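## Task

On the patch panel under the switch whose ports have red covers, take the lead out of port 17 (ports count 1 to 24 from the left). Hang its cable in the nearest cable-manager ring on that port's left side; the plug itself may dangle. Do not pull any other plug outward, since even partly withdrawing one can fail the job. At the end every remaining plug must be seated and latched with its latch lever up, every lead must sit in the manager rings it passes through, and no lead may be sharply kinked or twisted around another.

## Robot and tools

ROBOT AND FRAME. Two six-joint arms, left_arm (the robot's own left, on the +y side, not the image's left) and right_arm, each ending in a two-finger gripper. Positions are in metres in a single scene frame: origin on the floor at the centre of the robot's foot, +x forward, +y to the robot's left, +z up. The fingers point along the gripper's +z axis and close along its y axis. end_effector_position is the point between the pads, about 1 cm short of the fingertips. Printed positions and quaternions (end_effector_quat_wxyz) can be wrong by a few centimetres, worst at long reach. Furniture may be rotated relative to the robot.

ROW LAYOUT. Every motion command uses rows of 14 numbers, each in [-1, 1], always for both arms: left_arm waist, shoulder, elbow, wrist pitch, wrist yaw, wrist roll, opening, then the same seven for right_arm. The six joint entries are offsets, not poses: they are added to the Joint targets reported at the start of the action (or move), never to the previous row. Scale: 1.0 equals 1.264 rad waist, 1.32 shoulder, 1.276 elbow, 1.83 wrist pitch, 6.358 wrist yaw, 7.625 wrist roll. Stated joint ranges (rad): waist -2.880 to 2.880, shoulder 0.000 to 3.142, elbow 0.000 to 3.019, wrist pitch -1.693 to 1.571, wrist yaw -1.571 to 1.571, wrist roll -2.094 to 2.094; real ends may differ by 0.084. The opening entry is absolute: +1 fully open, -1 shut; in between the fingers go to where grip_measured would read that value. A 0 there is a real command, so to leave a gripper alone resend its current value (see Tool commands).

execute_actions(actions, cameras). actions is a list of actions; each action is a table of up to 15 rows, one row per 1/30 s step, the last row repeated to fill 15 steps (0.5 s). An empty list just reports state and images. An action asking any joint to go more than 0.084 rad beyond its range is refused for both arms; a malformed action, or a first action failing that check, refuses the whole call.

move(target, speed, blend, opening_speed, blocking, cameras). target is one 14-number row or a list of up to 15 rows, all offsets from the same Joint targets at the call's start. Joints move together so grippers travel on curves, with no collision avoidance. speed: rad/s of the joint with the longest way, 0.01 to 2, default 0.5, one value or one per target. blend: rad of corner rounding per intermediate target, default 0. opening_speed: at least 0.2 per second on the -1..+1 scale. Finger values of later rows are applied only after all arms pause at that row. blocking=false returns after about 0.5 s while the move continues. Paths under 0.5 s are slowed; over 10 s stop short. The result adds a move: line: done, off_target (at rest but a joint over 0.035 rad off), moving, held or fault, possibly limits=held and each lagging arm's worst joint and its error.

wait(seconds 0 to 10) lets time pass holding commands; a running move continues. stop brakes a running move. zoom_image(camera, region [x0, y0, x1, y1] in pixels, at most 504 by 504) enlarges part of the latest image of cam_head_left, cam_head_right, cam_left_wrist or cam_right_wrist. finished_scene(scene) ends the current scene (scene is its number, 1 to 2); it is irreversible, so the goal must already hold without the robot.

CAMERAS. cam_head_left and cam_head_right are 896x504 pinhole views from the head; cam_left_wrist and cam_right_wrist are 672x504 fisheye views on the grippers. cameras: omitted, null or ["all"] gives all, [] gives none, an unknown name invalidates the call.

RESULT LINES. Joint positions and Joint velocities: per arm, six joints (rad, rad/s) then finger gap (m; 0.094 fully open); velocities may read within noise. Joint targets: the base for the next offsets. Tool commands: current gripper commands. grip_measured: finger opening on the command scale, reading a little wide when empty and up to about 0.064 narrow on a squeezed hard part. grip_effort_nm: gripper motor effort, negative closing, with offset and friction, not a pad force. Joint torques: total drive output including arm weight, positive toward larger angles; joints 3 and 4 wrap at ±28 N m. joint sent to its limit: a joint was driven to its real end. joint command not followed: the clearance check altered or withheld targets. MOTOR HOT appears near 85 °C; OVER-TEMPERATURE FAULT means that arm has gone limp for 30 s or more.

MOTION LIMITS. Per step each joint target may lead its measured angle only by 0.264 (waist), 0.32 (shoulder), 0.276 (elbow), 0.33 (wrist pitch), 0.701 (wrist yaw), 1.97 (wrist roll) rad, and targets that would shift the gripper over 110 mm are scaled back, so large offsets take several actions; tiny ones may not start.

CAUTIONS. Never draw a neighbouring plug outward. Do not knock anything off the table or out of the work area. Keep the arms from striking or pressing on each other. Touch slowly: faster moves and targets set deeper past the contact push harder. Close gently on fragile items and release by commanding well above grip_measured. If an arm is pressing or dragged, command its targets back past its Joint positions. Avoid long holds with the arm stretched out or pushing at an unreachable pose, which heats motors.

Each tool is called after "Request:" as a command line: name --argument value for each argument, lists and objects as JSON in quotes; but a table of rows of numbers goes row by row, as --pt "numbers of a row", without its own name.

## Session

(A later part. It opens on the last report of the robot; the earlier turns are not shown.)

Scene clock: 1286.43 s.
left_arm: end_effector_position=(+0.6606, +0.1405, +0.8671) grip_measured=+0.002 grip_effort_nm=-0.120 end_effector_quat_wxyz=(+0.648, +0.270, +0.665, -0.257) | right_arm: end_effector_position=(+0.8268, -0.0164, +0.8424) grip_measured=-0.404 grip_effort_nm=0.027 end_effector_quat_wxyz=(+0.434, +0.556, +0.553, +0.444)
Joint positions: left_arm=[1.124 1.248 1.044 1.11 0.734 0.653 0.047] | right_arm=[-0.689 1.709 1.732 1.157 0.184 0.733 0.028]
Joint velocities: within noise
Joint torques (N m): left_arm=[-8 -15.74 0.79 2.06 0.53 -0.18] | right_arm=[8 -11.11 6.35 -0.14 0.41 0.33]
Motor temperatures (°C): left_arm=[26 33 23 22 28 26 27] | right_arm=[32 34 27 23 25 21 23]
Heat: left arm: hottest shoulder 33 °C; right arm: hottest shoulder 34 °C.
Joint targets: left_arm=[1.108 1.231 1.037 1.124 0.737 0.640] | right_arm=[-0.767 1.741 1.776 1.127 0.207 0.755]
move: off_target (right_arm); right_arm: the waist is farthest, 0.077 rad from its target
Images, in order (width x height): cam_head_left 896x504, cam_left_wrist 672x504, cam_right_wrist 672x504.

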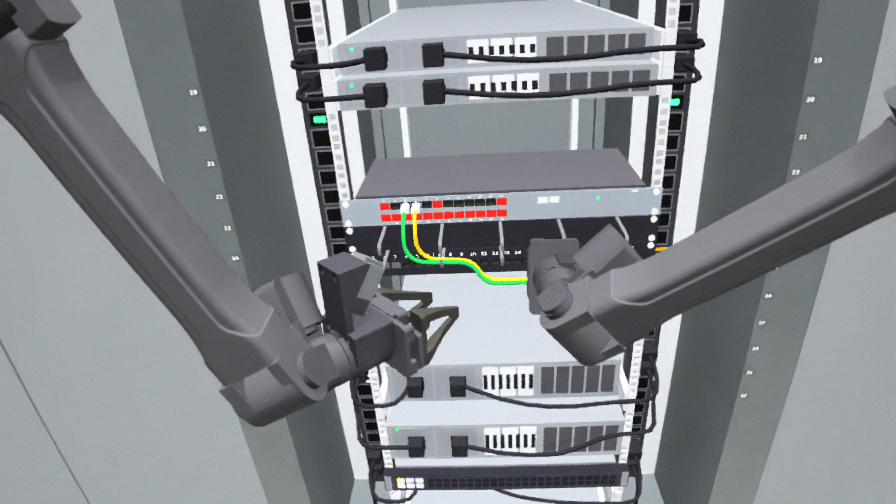

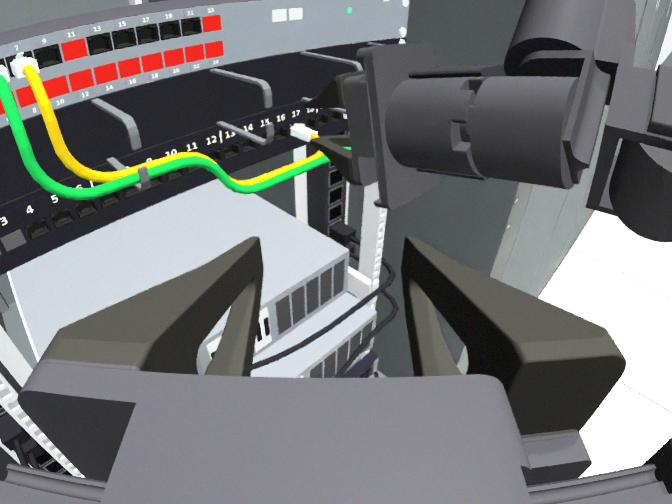

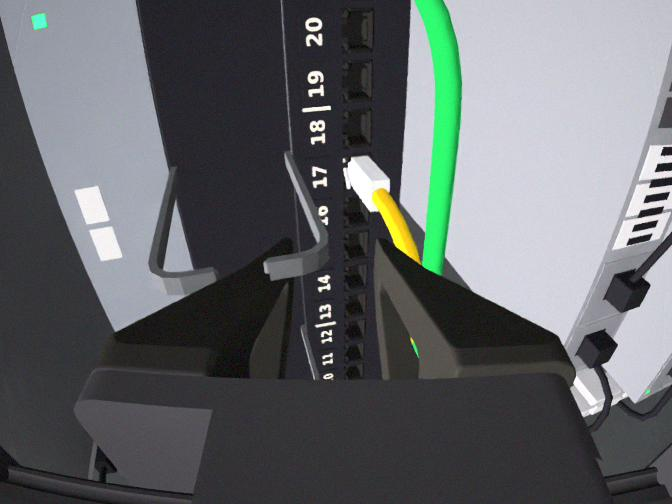

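Request:
zoom_image --camera "cam_left_wrist" --region '[300, 40, 460, 220]'

Request:
zoom_image --camera "cam_head_left" --region '[290, 230, 490, 400]'

Scaled by 2.800 from the camera's 672x504 image, which has a finer 960x720 frame.

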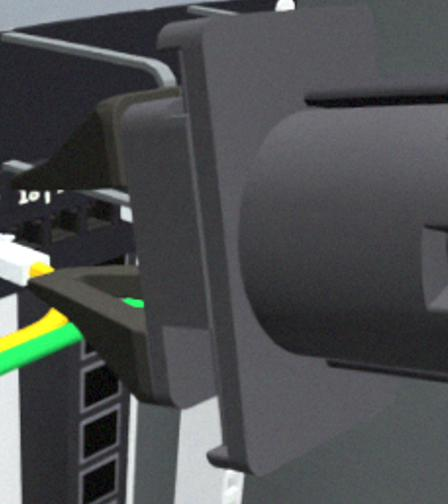

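Scaled by 2.520 from the camera's 896x504 image, which has a finer 1280x720 frame.

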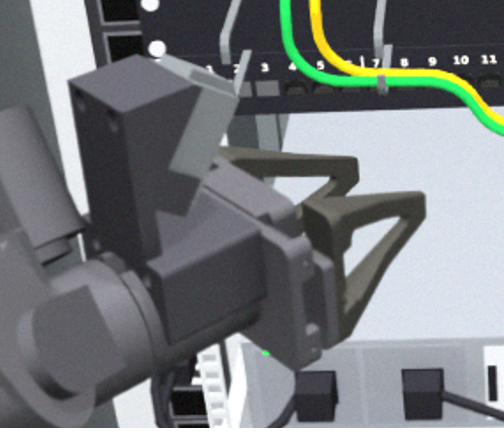

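Request:
move --target '[0.3006,0.053,0.1466,-0.7995,-0.0387,0.1343,0,0.091,-0.0894,-0.1881,0.0721,0.0017,-0.003,-0.404]' --speed 0.5 --cameras '["cam_head_right"]'

Scene clock: 1566.47 s.
left_arm: end_effector_position=(+0.4830, +0.2812, +0.6575) grip_measured=+0.002 grip_effort_nm=-0.115 end_effector_quat_wxyz=(+0.161, +0.631, +0.711, -0.264) | right_arm: end_effector_position=(+0.7791, -0.0195, +0.8481) grip_measured=-0.404 grip_effort_nm=0.032 end_effector_quat_wxyz=(+0.416, +0.564, +0.565, +0.436)
Joint positions: left_arm=[1.473 1.263 1.214 -0.33 0.495 1.65 0.047] | right_arm=[-0.675 1.645 1.544 1.242 0.215 0.733 0.028]
Joint velocities: within noise
Joint torques (N m): left_arm=[-2.02 -13.22 1.7 -0.61 0.3 0.07] | right_arm=[15.44 -14.21 1.43 1.81 -0.32 0.1]
Motor temperatures (°C): left_arm=[26 35 23 22 28 26 27] | right_arm=[31 33 28 22 25 21 23]
Heat: left arm: hottest shoulder 35 °C; right arm: hottest shoulder 33 °C.
Joint targets: left_arm=[1.489 1.301 1.224 -0.339 0.491 1.664] | right_arm=[-0.651 1.622 1.536 1.259 0.218 0.732]
move: off_target (left_arm); left_arm: the shoulder is farthest, 0.038 rad from its target
Images, in order (width x height): cam_head_right 896x504.

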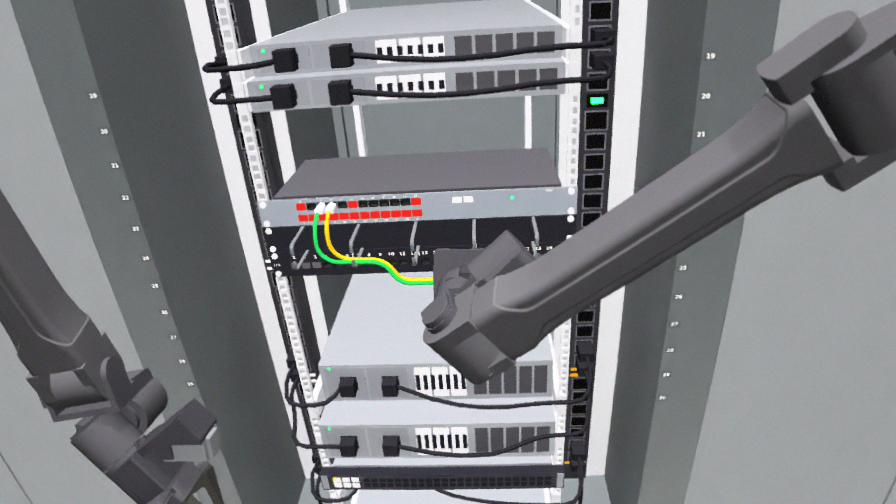

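Request:
move --target '[0,0,0,0,0,0,0,0.0459,0.2424,0.319,0.1645,0.0561,-0.0138,-0.32]' --speed 0.3 --cameras '["cam_right_wrist","cam_head_right"]'

Request:
zoom_image --camera "cam_right_wrist" --region '[200, 100, 440, 360]'

Scene clock: 1581.87 s.
left_arm: end_effector_position=(+0.4830, +0.2812, +0.6575) grip_measured=+0.002 grip_effort_nm=-0.115 end_effector_quat_wxyz=(+0.161, +0.632, +0.711, -0.264) | right_arm: end_effector_position=(+0.7980, -0.0381, +0.8498) grip_measured=-0.321 grip_effort_nm=0.081 end_effector_quat_wxyz=(+0.513, +0.694, +0.398, +0.311)
Joint positions: left_arm=[1.473 1.263 1.214 -0.331 0.495 1.652 0.047] | right_arm=[-0.602 1.895 1.943 1.548 0.554 0.64 0.032]
Joint velocities: within noise
Joint torques (N m): left_arm=[-1.9 -13.04 1.65 -0.47 0.32 0.04] | right_arm=[17.32 -8.12 2.66 1.35 0.26 -0.05]
Motor temperatures (°C): left_arm=[26 36 23 22 27 26 27] | right_arm=[32 34 28 23 25 21 23]
Heat: left arm: hottest shoulder 36 °C; right arm: hottest shoulder 34 °C.
Joint targets: left_arm=[1.489 1.301 1.224 -0.339 0.491 1.664] | right_arm=[-0.593 1.942 1.943 1.560 0.574 0.627]
move: off_target (left_arm, right_arm); left_arm: the shoulder is farthest, 0.038 rad from its target; right_arm: the shoulder is farthest, 0.047 rad from its target
Images, in order (width x height): cam_head_right 896x504, cam_right_wrist 672x504.

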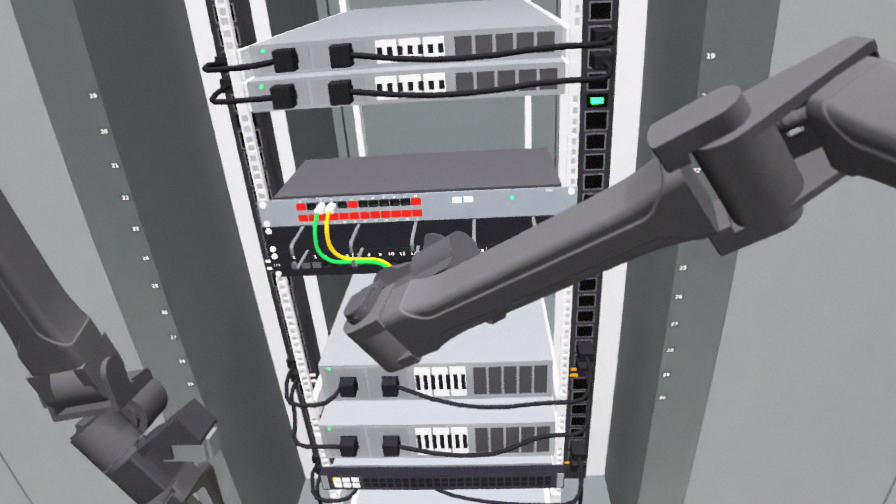

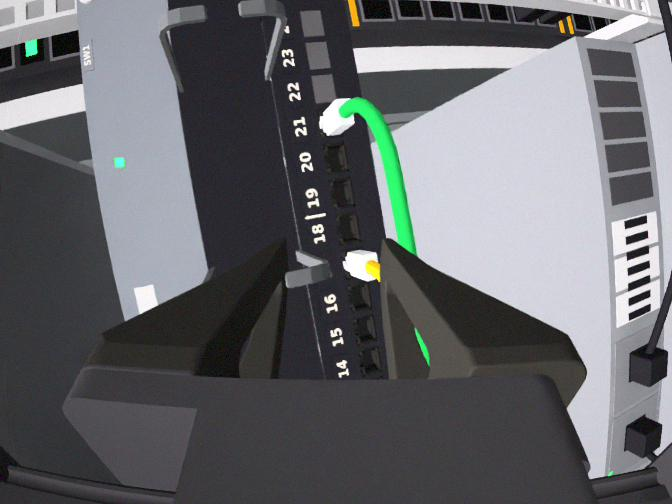

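Scaled by 1.938 from the camera's 672x504 image, which has a finer 960x720 frame.

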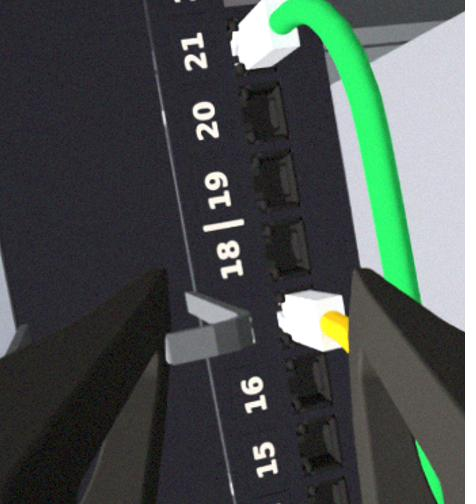

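Request:
move --pt "0 0 0 0 0 0 0 0.0237 0 0 0 0 0 -0.32" --pt "0 0 0 0 0 0 0 0.0079 -0.0848 -0.1763 0 0 0 -0.32" --speed 0.15 --cameras '["cam_right_wrist"]'

Request:
move --target '[0,0,0,0,0,0,0,-0.0395,0.0848,0.1763,0,0,0,-0.32]' --speed 0.1 --cameras '["cam_right_wrist"]'

Request:
zoom_image --camera "cam_right_wrist" --region '[200, 100, 440, 360]'

Scene clock: 1619.10 s.
left_arm: end_effector_position=(+0.4829, +0.2812, +0.6575) grip_measured=+0.002 grip_effort_nm=-0.115 end_effector_quat_wxyz=(+0.161, +0.632, +0.711, -0.264) | right_arm: end_effector_position=(+0.7433, -0.0103, +0.8353) grip_measured=-0.321 grip_effort_nm=0.066 end_effector_quat_wxyz=(+0.467, +0.686, +0.465, +0.308)
Joint positions: left_arm=[1.473 1.263 1.214 -0.332 0.495 1.653 0.047] | right_arm=[-0.587 1.848 1.726 1.558 0.572 0.639 0.032]
Joint velocities: within noise
Joint torques (N m): left_arm=[-1.96 -13.16 1.61 -0.51 0.31 0.05] | right_arm=[16.79 -12.34 1.18 0.99 -0.35 -0.02]
Motor temperatures (°C): left_arm=[26 37 23 22 27 26 27] | right_arm=[33 34 27 23 25 21 23]
Heat: left arm: hottest shoulder 37 °C; right arm: hottest shoulder 34 °C.
Joint targets: left_arm=[1.489 1.301 1.224 -0.339 0.491 1.664] | right_arm=[-0.583 1.830 1.718 1.560 0.574 0.627]
move: off_target (left_arm); left_arm: the shoulder is farthest, 0.038 rad from its target
Images, in order (width x height): cam_right_wrist 672x504.

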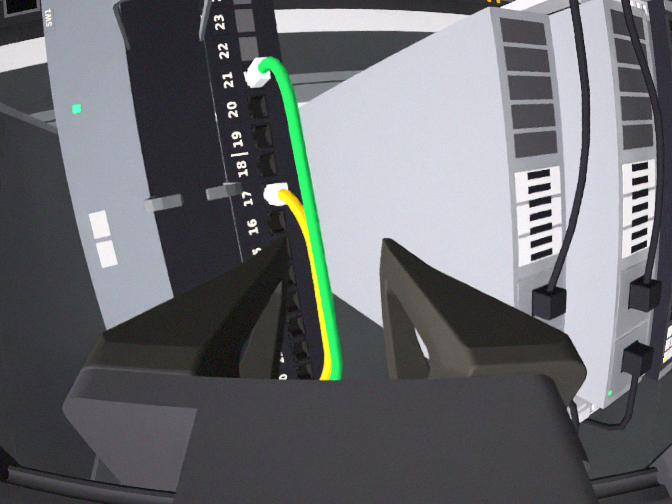

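Scene clock: 1621.77 s.
left_arm: end_effector_position=(+0.4829, +0.2812, +0.6575) grip_measured=+0.002 grip_effort_nm=-0.120 end_effector_quat_wxyz=(+0.161, +0.632, +0.711, -0.264) | right_arm: end_effector_position=(+0.7767, -0.0241, +0.8287) grip_measured=-0.321 grip_effort_nm=0.071 end_effector_quat_wxyz=(+0.504, +0.694, +0.417, +0.301)
Joint positions: left_arm=[1.473 1.263 1.214 -0.332 0.495 1.653 0.047] | right_arm=[-0.611 1.924 1.921 1.558 0.572 0.639 0.032]
Joint velocities: within noise
Joint torques (N m): left_arm=[-1.96 -13.1 1.58 -0.53 0.33 0.06] | right_arm=[15.03 -10.34 4.22 0.92 -0.38 -0.04]
Motor temperatures (°C): left_arm=[26 37 23 22 27 26 27] | right_arm=[33 34 27 23 25 21 23]
Heat: left arm: hottest shoulder 37 °C; right arm: hottest shoulder 34 °C.
Joint targets: left_arm=[1.489 1.301 1.224 -0.339 0.491 1.664] | right_arm=[-0.633 1.942 1.943 1.560 0.574 0.627]
move: off_target (left_arm); left_arm: the shoulder is farthest, 0.038 rad from its target
Images, in order (width x height): cam_right_wrist 672x504.

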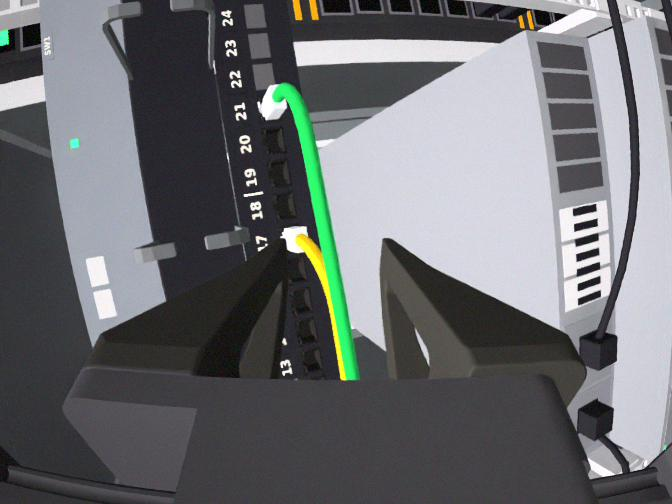

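Scaled by 1.938 from the camera's 672x504 image, which has a finer 960x720 frame.

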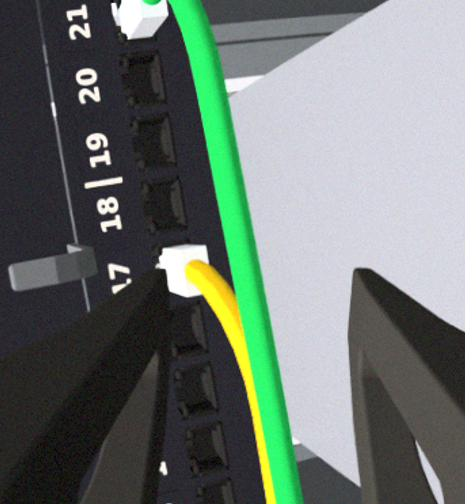

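Request:
move --target '[0,0,0,0,0,0,0,-0.0237,0.0758,0.1826,-0.0344,-0.0179,-0.0012,-0.404]' --speed 0.1 --cameras '["cam_right_wrist"]'

Request:
zoom_image --camera "cam_right_wrist" --region '[200, 100, 440, 360]'

Scene clock: 1642.80 s.
left_arm: end_effector_position=(+0.4829, +0.2812, +0.6575) grip_measured=+0.002 grip_effort_nm=-0.115 end_effector_quat_wxyz=(+0.161, +0.632, +0.711, -0.264) | right_arm: end_effector_position=(+0.8149, -0.0244, +0.8284) grip_measured=-0.403 grip_effort_nm=-0.037 end_effector_quat_wxyz=(+0.549, +0.660, +0.393, +0.330)
Joint positions: left_arm=[1.473 1.263 1.214 -0.332 0.495 1.653 0.047] | right_arm=[-0.64 2.023 2.15 1.507 0.464 0.632 0.028]
Joint velocities: within noise
Joint torques (N m): left_arm=[-1.96 -13.27 1.63 -0.47 0.32 0.05] | right_arm=[15.91 -11.16 5.35 0.49 -0.64 -0.05]
Motor temperatures (°C): left_arm=[26 37 23 22 27 26 27] | right_arm=[33 33 27 23 25 21 23]
Heat: left arm: hottest shoulder 37 °C; right arm: hottest waist 33 °C.
Joint targets: left_arm=[1.489 1.301 1.224 -0.339 0.491 1.664] | right_arm=[-0.663 2.043 2.176 1.497 0.461 0.618]
move: off_target (left_arm); left_arm: the shoulder is farthest, 0.038 rad from its target
Images, in order (width x height): cam_right_wrist 672x504.

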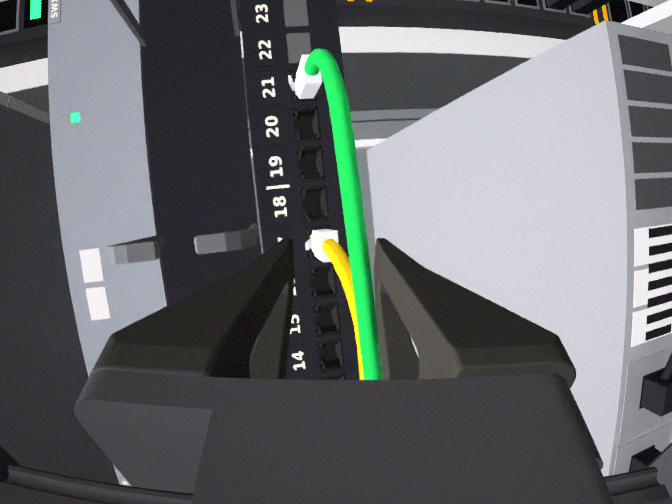

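Scaled by 1.938 from the camera's 672x504 image, which has a finer 960x720 frame.

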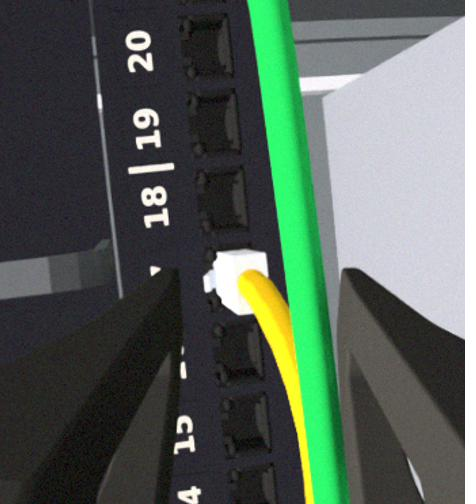

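Request:
move --target '[0,0,0,0,0,0,0,-0.0131,0.0576,0.1313,-0.029,-0.009,0,-0.404]' --speed 0.08 --cameras '["cam_right_wrist"]'

Request:
zoom_image --camera "cam_right_wrist" --region '[200, 100, 440, 360]'

Scene clock: 1663.93 s.
left_arm: end_effector_position=(+0.4829, +0.2812, +0.6575) grip_measured=+0.002 grip_effort_nm=-0.115 end_effector_quat_wxyz=(+0.161, +0.632, +0.711, -0.264) | right_arm: end_effector_position=(+0.8351, -0.0225, +0.8263) grip_measured=-0.403 grip_effort_nm=-0.037 end_effector_quat_wxyz=(+0.572, +0.639, +0.382, +0.345)
Joint positions: left_arm=[1.473 1.263 1.214 -0.332 0.495 1.653 0.047] | right_arm=[-0.656 2.098 2.314 1.454 0.407 0.631 0.028]
Joint velocities: within noise
Joint torques (N m): left_arm=[-1.79 -13.04 1.66 -0.57 0.32 0.05] | right_arm=[15.91 -11.58 6.12 0.5 -0.67 -0.05]
Motor temperatures (°C): left_arm=[26 37 23 22 27 26 27] | right_arm=[34 33 28 22 26 21 23]
Heat: left arm: hottest shoulder 37 °C; right arm: hottest waist 34 °C.
Joint targets: left_arm=[1.489 1.301 1.224 -0.339 0.491 1.664] | right_arm=[-0.680 2.119 2.344 1.444 0.403 0.618]
move: off_target (left_arm); left_arm: the shoulder is farthest, 0.038 rad from its target
Images, in order (width x height): cam_right_wrist 672x504.

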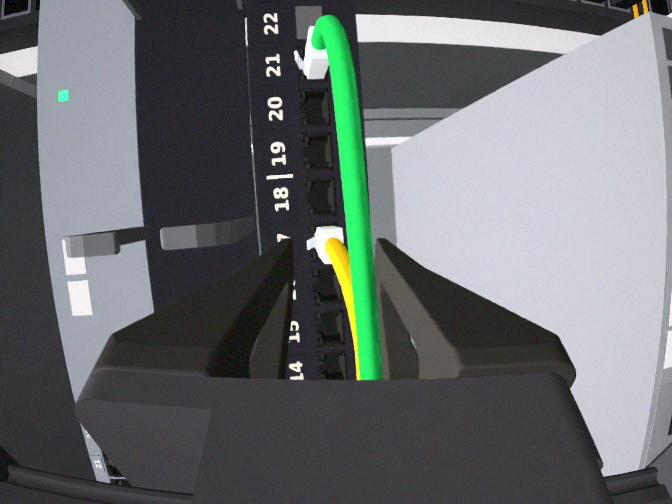

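Scaled by 1.938 from the camera's 672x504 image, which has a finer 960x720 frame.

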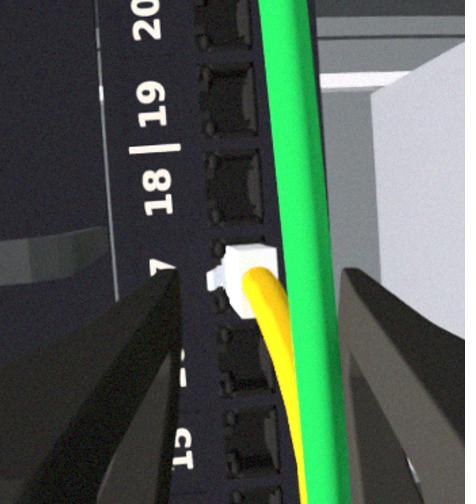

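Request:
move --target '[0,0,0,0,0,0,0,-0.0134,0.0576,0.1309,-0.029,-0.0088,0,-0.404]' --speed 0.08 --cameras '["cam_right_wrist"]'

Request:
zoom_image --camera "cam_right_wrist" --region '[200, 100, 440, 360]'

Scene clock: 1683.27 s.
left_arm: end_effector_position=(+0.4829, +0.2812, +0.6575) grip_measured=+0.002 grip_effort_nm=-0.115 end_effector_quat_wxyz=(+0.161, +0.632, +0.711, -0.264) | right_arm: end_effector_position=(+0.8505, -0.0233, +0.8253) grip_measured=-0.403 grip_effort_nm=-0.032 end_effector_quat_wxyz=(+0.593, +0.618, +0.372, +0.358)
Joint positions: left_arm=[1.473 1.263 1.214 -0.332 0.495 1.653 0.047] | right_arm=[-0.673 2.175 2.478 1.401 0.351 0.631 0.028]
Joint velocities: within noise
Joint torques (N m): left_arm=[-1.96 -13.27 1.66 -0.51 0.32 0.06] | right_arm=[16.32 -12.16 6.82 0.43 -0.64 -0.04]
Motor temperatures (°C): left_arm=[26 37 23 22 27 26 27] | right_arm=[34 33 28 22 26 22 23]
Heat: left arm: hottest shoulder 37 °C; right arm: hottest waist 34 °C.
Joint targets: left_arm=[1.489 1.301 1.224 -0.339 0.491 1.664] | right_arm=[-0.697 2.195 2.511 1.390 0.347 0.618]
move: off_target (left_arm); left_arm: the shoulder is farthest, 0.038 rad from its target
Images, in order (width x height): cam_right_wrist 672x504.

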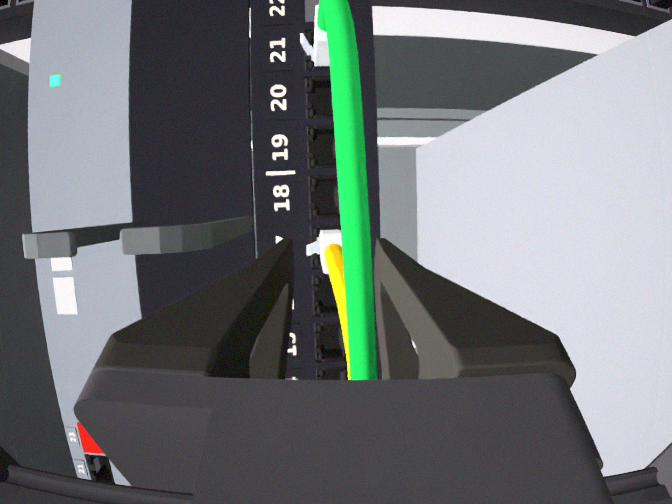

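Scaled by 1.938 from the camera's 672x504 image, which has a finer 960x720 frame.

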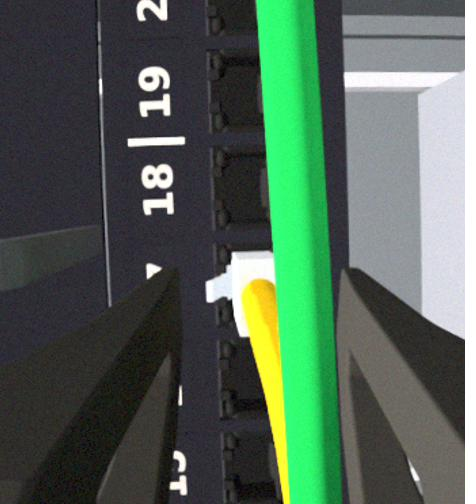

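Request:
move --target '[0,0,0,0,0,0,0,-0.001,0.019,0.0431,-0.0098,-0.0028,0,-0.404]' --speed 0.06 --cameras '["cam_right_wrist"]'

Request:
zoom_image --camera "cam_right_wrist" --region '[260, 170, 420, 330]'

Scene clock: 1709.70 s.
left_arm: end_effector_position=(+0.4829, +0.2812, +0.6575) grip_measured=+0.002 grip_effort_nm=-0.115 end_effector_quat_wxyz=(+0.161, +0.632, +0.711, -0.264) | right_arm: end_effector_position=(+0.8539, -0.0213, +0.8265) grip_measured=-0.403 grip_effort_nm=-0.032 end_effector_quat_wxyz=(+0.598, +0.612, +0.369, +0.363)
Joint positions: left_arm=[1.473 1.263 1.214 -0.332 0.495 1.653 0.047] | right_arm=[-0.674 2.201 2.531 1.383 0.333 0.631 0.028]
Joint velocities: within noise
Joint torques (N m): left_arm=[-1.85 -12.98 1.63 -0.47 0.32 0.04] | right_arm=[16.15 -12.22 7.05 0.55 -0.65 -0.04]
Motor temperatures (°C): left_arm=[26 37 23 22 27 26 27] | right_arm=[34 35 28 22 26 22 23]
Heat: left arm: hottest shoulder 37 °C; right arm: hottest shoulder 35 °C.
Joint targets: left_arm=[1.489 1.301 1.224 -0.339 0.491 1.664] | right_arm=[-0.698 2.220 2.565 1.373 0.330 0.618]
move: off_target (left_arm); left_arm: the shoulder is farthest, 0.038 rad from its target
Images, in order (width x height): cam_right_wrist 672x504.

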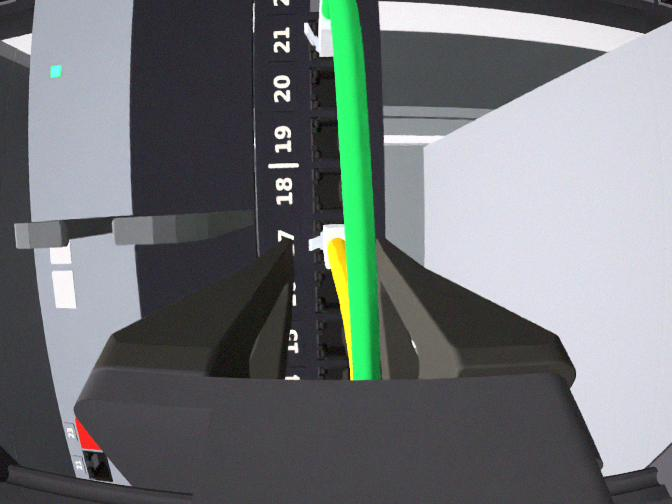

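Scaled by 3.150 from the camera's 672x504 image, which has a finer 960x720 frame.

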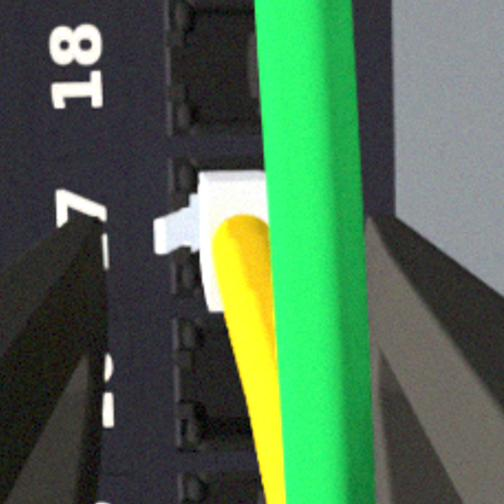

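Request:
move --target '[0,0,0,0,0,0,0,-0.0103,0.0,0.0094,-0.0025,0,0,-0.404]' --speed 0.06 --cameras '["cam_right_wrist"]'

Request:
zoom_image --camera "cam_right_wrist" --region '[260, 170, 420, 330]'

Scene clock: 1751.93 s.
left_arm: end_effector_position=(+0.4829, +0.2812, +0.6575) grip_measured=+0.002 grip_effort_nm=-0.120 end_effector_quat_wxyz=(+0.161, +0.632, +0.711, -0.264) | right_arm: end_effector_position=(+0.8559, -0.0284, +0.8220) grip_measured=-0.403 grip_effort_nm=-0.042 end_effector_quat_wxyz=(+0.603, +0.609, +0.370, +0.359)
Joint positions: left_arm=[1.473 1.263 1.214 -0.332 0.495 1.653 0.047] | right_arm=[-0.687 2.203 2.541 1.378 0.333 0.631 0.028]
Joint velocities: within noise
Joint torques (N m): left_arm=[-2.08 -13.04 1.62 -0.53 0.32 0.05] | right_arm=[16.09 -12.4 7.31 0.51 -0.62 -0.06]
Motor temperatures (°C): left_arm=[26 37 23 22 27 26 27] | right_arm=[34 33 30 22 26 22 23]
Heat: left arm: hottest shoulder 37 °C; right arm: hottest waist 34 °C.
Joint targets: left_arm=[1.489 1.301 1.224 -0.339 0.491 1.664] | right_arm=[-0.711 2.220 2.578 1.368 0.330 0.618]
move: off_target (left_arm, right_arm); left_arm: the shoulder is farthest, 0.038 rad from its target; right_arm: the elbow is farthest, 0.036 rad from its target
Images, in order (width x height): cam_right_wrist 672x504.

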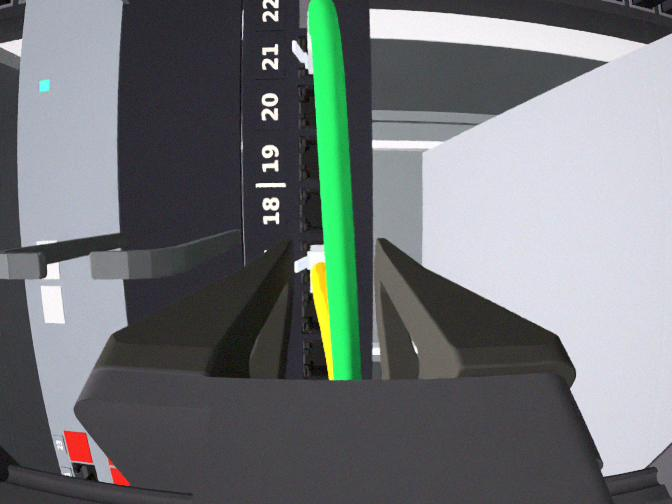

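Scaled by 3.150 from the camera's 672x504 image, which has a finer 960x720 frame.

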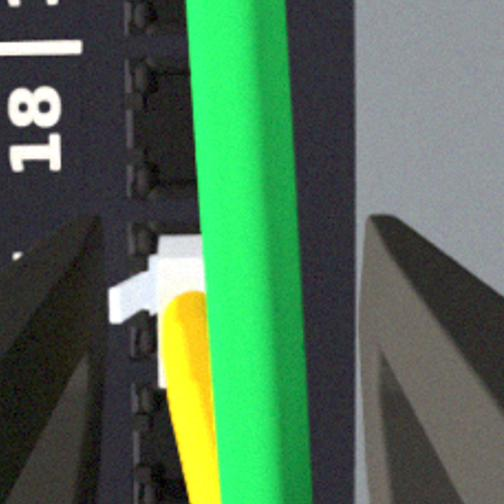

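Request:
move --target '[0,0,0,0,0,0,0,0.037,0.0,0,0.0197,0,0,-0.404]' --speed 0.06 --cameras '["cam_right_wrist"]'

Request:
zoom_image --camera "cam_right_wrist" --region '[260, 170, 420, 330]'

Scene clock: 1764.83 s.
left_arm: end_effector_position=(+0.4829, +0.2812, +0.6575) grip_measured=+0.002 grip_effort_nm=-0.115 end_effector_quat_wxyz=(+0.161, +0.632, +0.711, -0.264) | right_arm: end_effector_position=(+0.8547, -0.0294, +0.8228) grip_measured=-0.403 grip_effort_nm=-0.042 end_effector_quat_wxyz=(+0.605, +0.609, +0.366, +0.359)
Joint positions: left_arm=[1.473 1.263 1.214 -0.332 0.495 1.653 0.047] | right_arm=[-0.687 2.204 2.542 1.387 0.333 0.631 0.028]
Joint velocities: within noise
Joint torques (N m): left_arm=[-2.02 -13.16 1.62 -0.51 0.31 0.06] | right_arm=[20.01 -12.63 7.25 1.61 -0.63 -0.03]
Motor temperatures (°C): left_arm=[26 37 23 22 27 26 27] | right_arm=[34 34 30 22 26 22 23]
Heat: left arm: hottest shoulder 37 °C; right arm: hottest waist 34 °C.
Joint targets: left_arm=[1.489 1.301 1.224 -0.339 0.491 1.664] | right_arm=[-0.664 2.220 2.578 1.404 0.330 0.618]
move: off_target (left_arm, right_arm); left_arm: the shoulder is farthest, 0.038 rad from its target; right_arm: the elbow is farthest, 0.036 rad from its target
Images, in order (width x height): cam_right_wrist 672x504.

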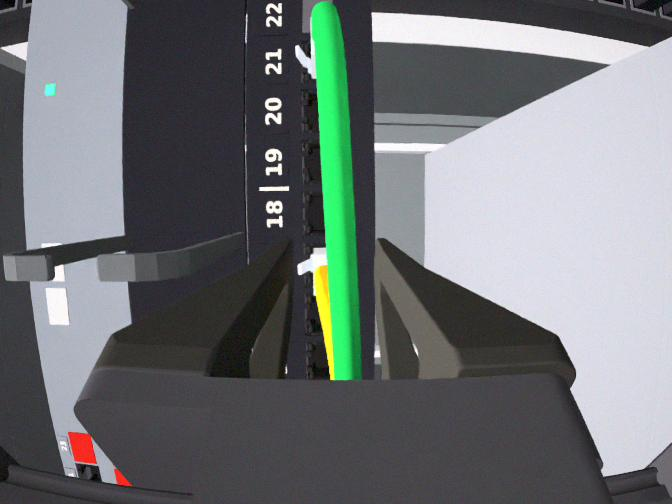

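Scaled by 3.150 from the camera's 672x504 image, which has a finer 960x720 frame.

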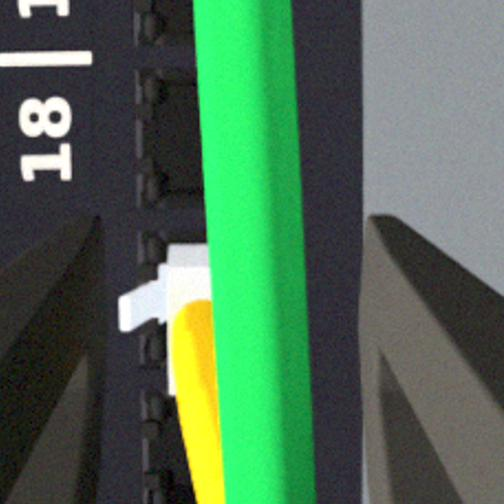

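Request:
move --target '[0,0,0,0,0,0,0,0,0,0,0,0,0,-0.7]' --opening_speed 0.3 --cameras '["cam_right_wrist"]'

Request:
zoom_image --camera "cam_right_wrist" --region '[260, 170, 420, 330]'

Scene clock: 1785.20 s.
left_arm: end_effector_position=(+0.4829, +0.2812, +0.6575) grip_measured=+0.002 grip_effort_nm=-0.115 end_effector_quat_wxyz=(+0.161, +0.632, +0.711, -0.264) | right_arm: end_effector_position=(+0.8543, -0.0296, +0.8246) grip_measured=-0.698 grip_effort_nm=-0.051 end_effector_quat_wxyz=(+0.607, +0.608, +0.363, +0.360)
Joint positions: left_arm=[1.473 1.263 1.214 -0.332 0.495 1.653 0.047] | right_arm=[-0.686 2.204 2.542 1.393 0.329 0.631 0.014]
Joint velocities: within noise
Joint torques (N m): left_arm=[-1.96 -12.92 1.62 -0.54 0.32 0.06] | right_arm=[19.78 -12.4 7.21 1.39 -0.52 -0.04]
Motor temperatures (°C): left_arm=[26 37 23 22 27 26 27] | right_arm=[35 34 30 23 26 22 23]
Heat: left arm: hottest shoulder 37 °C; right arm: hottest waist 35 °C.
Joint targets: left_arm=[1.489 1.301 1.224 -0.339 0.491 1.664] | right_arm=[-0.664 2.220 2.578 1.404 0.330 0.618]
move: off_target (left_arm, right_arm); left_arm: the shoulder is farthest, 0.038 rad from its target; right_arm: the elbow is farthest, 0.036 rad from its target
Images, in order (width x height): cam_right_wrist 672x504.

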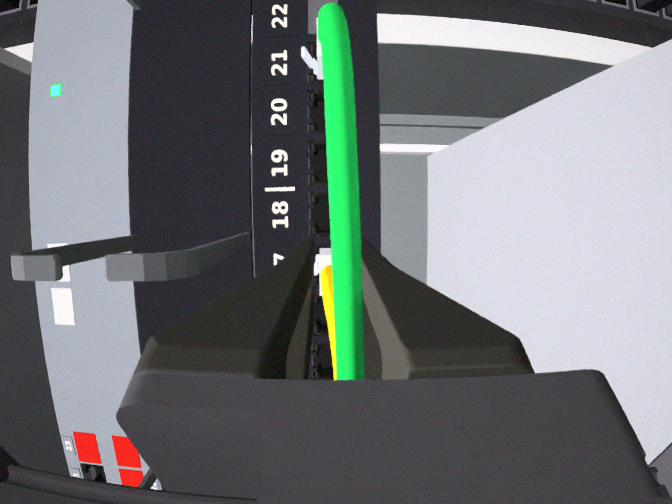

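Scaled by 3.150 from the camera's 672x504 image, which has a finer 960x720 frame.

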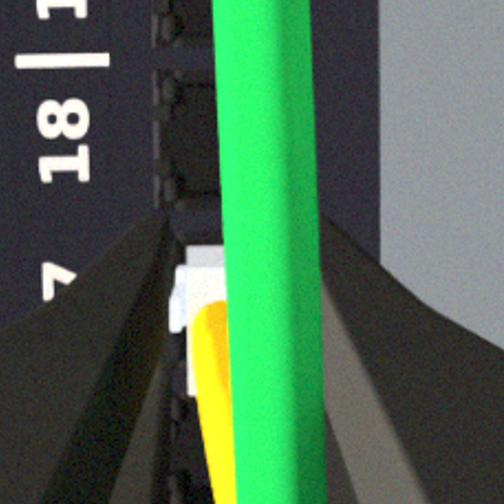

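Request:
move --target '[0,0,0,0,0,0,0,0,0,0,0,0,0,-0.85]' --opening_speed 0.25 --cameras '["cam_right_wrist"]'

Request:
zoom_image --camera "cam_right_wrist" --region '[260, 170, 420, 330]'

Scene clock: 1799.57 s.
left_arm: end_effector_position=(+0.4829, +0.2812, +0.6575) grip_measured=+0.002 grip_effort_nm=-0.115 end_effector_quat_wxyz=(+0.161, +0.632, +0.711, -0.264) | right_arm: end_effector_position=(+0.8543, -0.0296, +0.8263) grip_measured=-0.846 grip_effort_nm=-0.637 end_effector_quat_wxyz=(+0.608, +0.608, +0.361, +0.361)
Joint positions: left_arm=[1.473 1.263 1.214 -0.332 0.495 1.653 0.047] | right_arm=[-0.684 2.204 2.542 1.397 0.327 0.631 0.007]
Joint velocities: within noise
Joint torques (N m): left_arm=[-1.96 -12.98 1.62 -0.51 0.32 0.06] | right_arm=[19.72 -12.51 7.15 1.25 -0.45 -0.03]
Motor temperatures (°C): left_arm=[26 37 23 22 27 26 27] | right_arm=[36 34 30 23 26 22 23]
Heat: left arm: hottest shoulder 37 °C; right arm: hottest waist 36 °C.
Joint targets: left_arm=[1.489 1.301 1.224 -0.339 0.491 1.664] | right_arm=[-0.664 2.220 2.578 1.404 0.330 0.618]
move: off_target (left_arm, right_arm); left_arm: the shoulder is farthest, 0.038 rad from its target; right_arm: the elbow is farthest, 0.036 rad from its target
Images, in order (width x height): cam_right_wrist 672x504.

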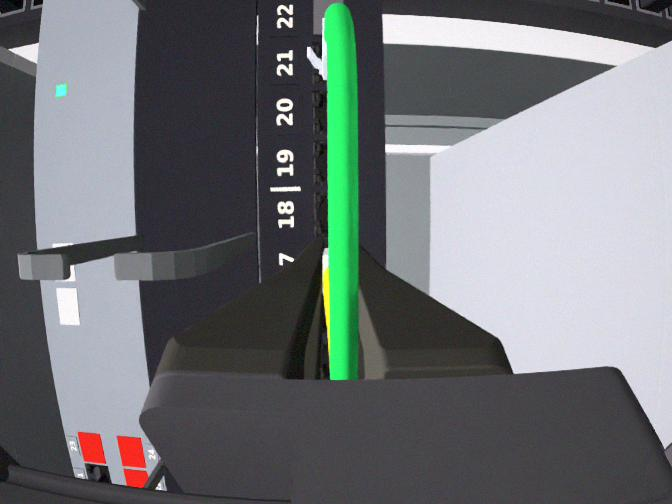

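Scaled by 3.150 from the camera's 672x504 image, which has a finer 960x720 frame.

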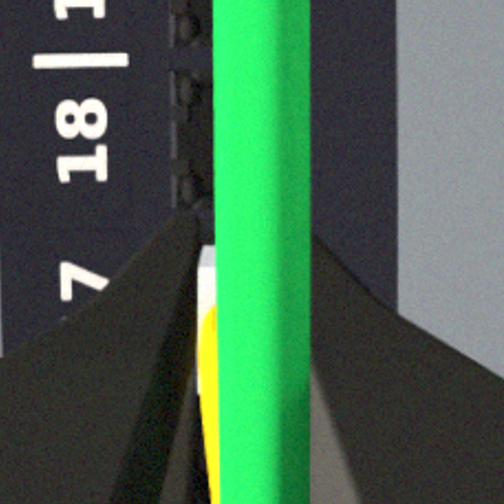

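Request:
move --pt "0 0 0 0 0 0 0 0 0 0 0 0 0 -0.92" --pt "0 0 0 0 0 0 0 -0.003 -0.0644 -0.134 0.0443 0 0 -0.92" --opening_speed 0.25 --speed 0.06 --cameras '["cam_right_wrist"]'

Request:
zoom_image --camera "cam_right_wrist" --region '[260, 170, 420, 330]'

Scene clock: 1816.37 s.
left_arm: end_effector_position=(+0.4829, +0.2812, +0.6575) grip_measured=+0.002 grip_effort_nm=-0.115 end_effector_quat_wxyz=(+0.161, +0.632, +0.711, -0.264) | right_arm: end_effector_position=(+0.8536, -0.0291, +0.8266) grip_measured=-0.861 grip_effort_nm=-0.999 end_effector_quat_wxyz=(+0.596, +0.605, +0.382, +0.364)
Joint positions: left_arm=[1.473 1.263 1.214 -0.332 0.495 1.653 0.047] | right_arm=[-0.684 2.141 2.426 1.404 0.324 0.63 0.007]
Joint velocities: within noise
Joint torques (N m): left_arm=[-1.9 -13.1 1.66 -0.5 0.32 0.04] | right_arm=[18.84 -14.51 2.41 4.37 -0.31 -0.04]
Motor temperatures (°C): left_arm=[26 37 23 22 27 26 27] | right_arm=[36 34 30 23 26 22 24]
Heat: left arm: hottest shoulder 37 °C; right arm: hottest waist 36 °C.
Joint targets: left_arm=[1.489 1.301 1.224 -0.339 0.491 1.664] | right_arm=[-0.668 2.135 2.407 1.485 0.329 0.618]
move: off_target (left_arm, right_arm); left_arm: the shoulder is farthest, 0.038 rad from its target; right_arm: the wrist pitch is farthest, 0.082 rad from its target
Images, in order (width x height): cam_right_wrist 672x504.

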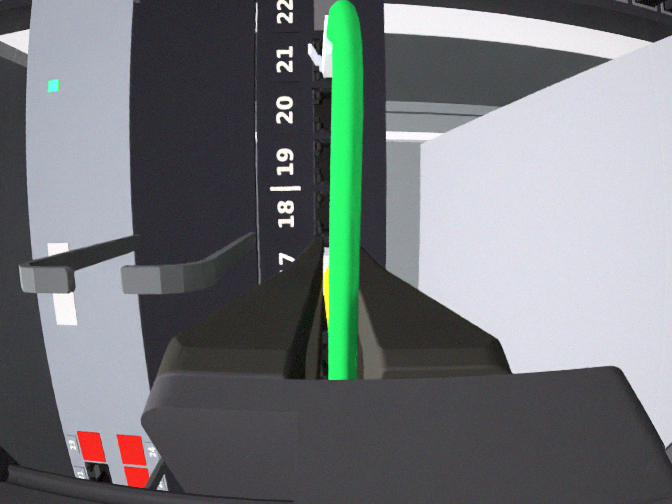

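Scaled by 3.150 from the camera's 672x504 image, which has a finer 960x720 frame.

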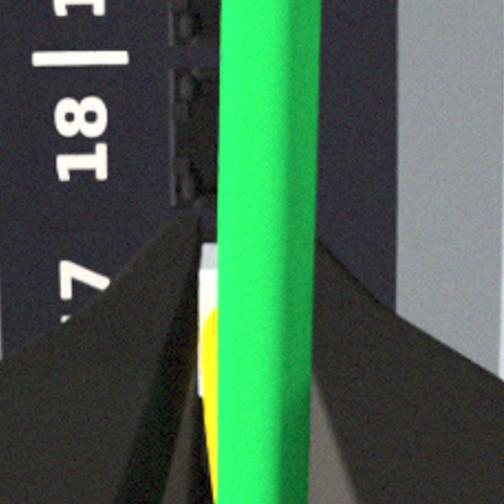

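Request:
move --target '[0,0,0,0,0,0,0,0,0.0152,-0.0368,0.0246,0,0,-0.92]' --speed 0.06 --cameras '["cam_right_wrist"]'

Scene clock: 1833.17 s.
left_arm: end_effector_position=(+0.4829, +0.2812, +0.6575) grip_measured=+0.002 grip_effort_nm=-0.115 end_effector_quat_wxyz=(+0.161, +0.632, +0.711, -0.264) | right_arm: end_effector_position=(+0.8526, -0.0278, +0.8261) grip_measured=-0.861 grip_effort_nm=-0.994 end_effector_quat_wxyz=(+0.593, +0.604, +0.388, +0.365)
Joint positions: left_arm=[1.473 1.263 1.214 -0.332 0.495 1.653 0.047] | right_arm=[-0.684 2.126 2.396 1.404 0.321 0.63 0.007]
Joint velocities: within noise
Joint torques (N m): left_arm=[-1.9 -12.92 1.65 -0.53 0.32 0.05] | right_arm=[18.73 -11.58 0.96 6.32 -0.2 -0.05]
Motor temperatures (°C): left_arm=[26 37 23 22 26 26 27] | right_arm=[36 35 29 23 26 22 24]
Heat: left arm: hottest shoulder 37 °C; right arm: hottest waist 36 °C.
Joint targets: left_arm=[1.489 1.301 1.224 -0.339 0.491 1.664] | right_arm=[-0.668 2.155 2.360 1.530 0.330 0.618]
move: off_target (left_arm, right_arm); left_arm: the shoulder is farthest, 0.038 rad from its target; right_arm: the wrist pitch is farthest, 0.127 rad from its target
Images, in order (width x height): cam_right_wrist 672x504.

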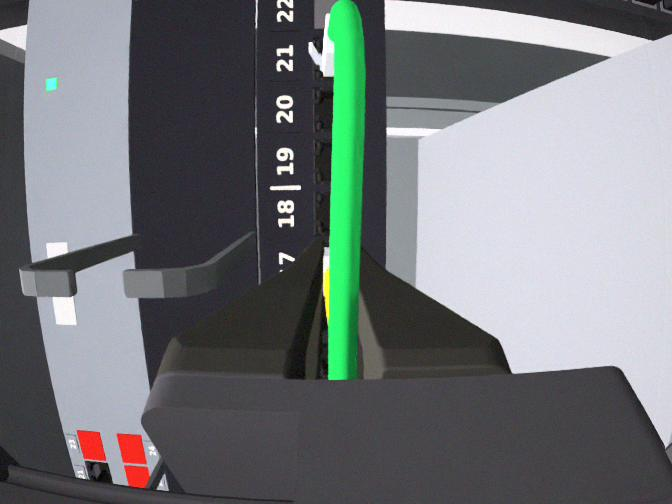

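Request:
execute_actions --actions '[[[0,0,0,0,0,0,0,0,0.015,-0.03,0,0,0,-0.95],[0,0,0,0,0,0,0,0,0.03,-0.045,0,0,0,-0.95],[0,0,0,0,0,0,0,0,0.045,-0.06,0,0,0,-0.95],[0,0,0,0,0,0,0,0,0.06,-0.075,0,0,0,-0.95],[0,0,0,0,0,0,0,0,0.072,-0.09,0,0,0,-0.95],[0,0,0,0,0,0,0,0,0.072,-0.09,0,0,0,-0.95],[0,0,0,0,0,0,0,0,0.072,-0.09,0,0,0,-0.95],[0,0,0,0,0,0,0,0,0.072,-0.09,0,0,0,-0.95],[0,0,0,0,0,0,0,0,0.05,-0.07,0,0,0,-0.95],[0,0,0,0,0,0,0,0,0.03,-0.05,0,0,0,-0.95],[0,0,0,0,0,0,0,0,0.01,-0.03,0,0,0,-0.95],[0,0,0,0,0,0,0,0,-0.019,-0.0196,0,0,0,-0.95]]]' --cameras '["cam_right_wrist"]'

Scene clock: 1868.93 s.
left_arm: end_effector_position=(+0.4829, +0.2812, +0.6575) grip_measured=+0.002 grip_effort_nm=-0.110 end_effector_quat_wxyz=(+0.161, +0.632, +0.711, -0.264) | right_arm: end_effector_position=(+0.8526, -0.0284, +0.8265) grip_measured=-0.862 grip_effort_nm=-0.999 end_effector_quat_wxyz=(+0.590, +0.600, +0.395, +0.367)
Joint positions: left_arm=[1.473 1.263 1.214 -0.332 0.495 1.653 0.047] | right_arm=[-0.686 2.108 2.363 1.404 0.314 0.63 0.007]
Joint velocities: within noise
Joint torques (N m): left_arm=[-1.96 -13.22 1.63 -0.49 0.31 0.05] | right_arm=[18.84 -12.22 1.61 6.34 0.08 -0.04]
Motor temperatures (°C): left_arm=[26 37 23 22 26 26 27] | right_arm=[37 34 27 25 26 22 25]
Heat: left arm: hottest shoulder 37 °C; right arm: hottest waist 37 °C.
Joint targets: left_arm=[1.489 1.301 1.224 -0.339 0.491 1.664] | right_arm=[-0.668 2.130 2.335 1.530 0.330 0.618]
Images, in order (width x height): cam_right_wrist 672x504.

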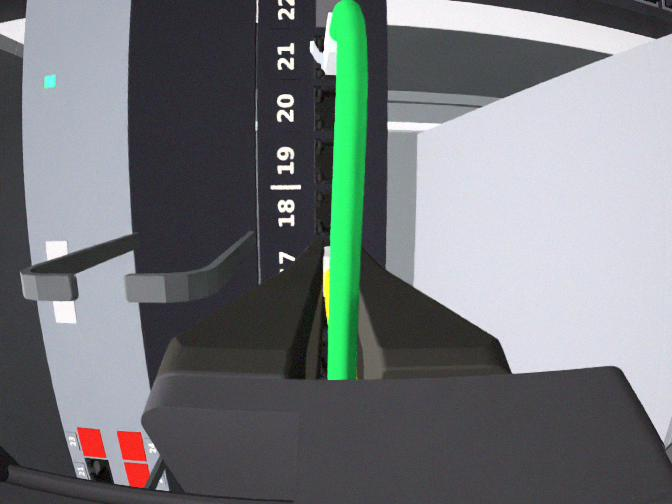

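Request:
move --target '[0,0,0,0,0,0,0,0,0.0644,0.098,-0.0437,0,0,-0.95]' --speed 0.1 --cameras '["cam_right_wrist"]'

Request:
zoom_image --camera "cam_right_wrist" --region '[260, 170, 420, 330]'

Scene clock: 1890.90 s.
left_arm: end_effector_position=(+0.4829, +0.2812, +0.6575) grip_measured=+0.002 grip_effort_nm=-0.115 end_effector_quat_wxyz=(+0.161, +0.632, +0.711, -0.264) | right_arm: end_effector_position=(+0.8529, -0.0281, +0.8257) grip_measured=-0.862 grip_effort_nm=-0.999 end_effector_quat_wxyz=(+0.601, +0.603, +0.378, +0.365)
Joint positions: left_arm=[1.473 1.263 1.214 -0.332 0.495 1.653 0.047] | right_arm=[-0.686 2.159 2.454 1.405 0.317 0.63 0.007]
Joint velocities: within noise
Joint torques (N m): left_arm=[-2.02 -13.16 1.65 -0.54 0.33 0.06] | right_arm=[19.19 -9.47 4.6 2.92 -0.04 -0.05]
Motor temperatures (°C): left_arm=[26 37 23 22 26 26 27] | right_arm=[37 34 27 25 25 22 25]
Heat: left arm: hottest shoulder 37 °C; right arm: hottest waist 37 °C.
Joint targets: left_arm=[1.489 1.301 1.224 -0.339 0.491 1.664] | right_arm=[-0.668 2.215 2.460 1.450 0.329 0.618]
move: off_target (left_arm, right_arm); left_arm: the shoulder is farthest, 0.038 rad from its target; right_arm: the shoulder is farthest, 0.056 rad from its target
Images, in order (width x height): cam_right_wrist 672x504.

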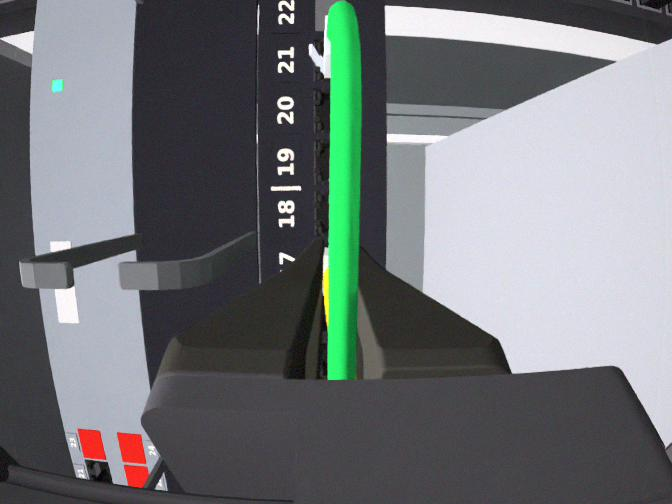

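Scaled by 3.150 from the camera's 672x504 image, which has a finer 960x720 frame.

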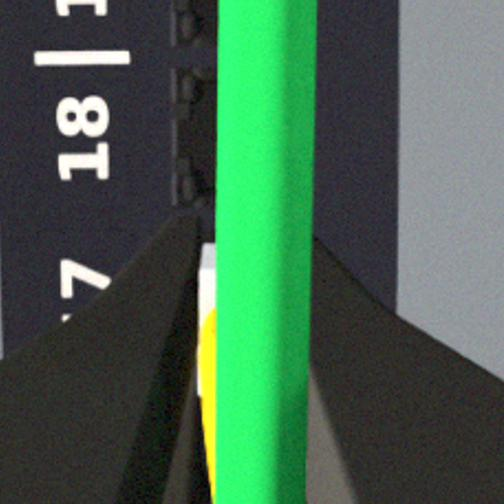

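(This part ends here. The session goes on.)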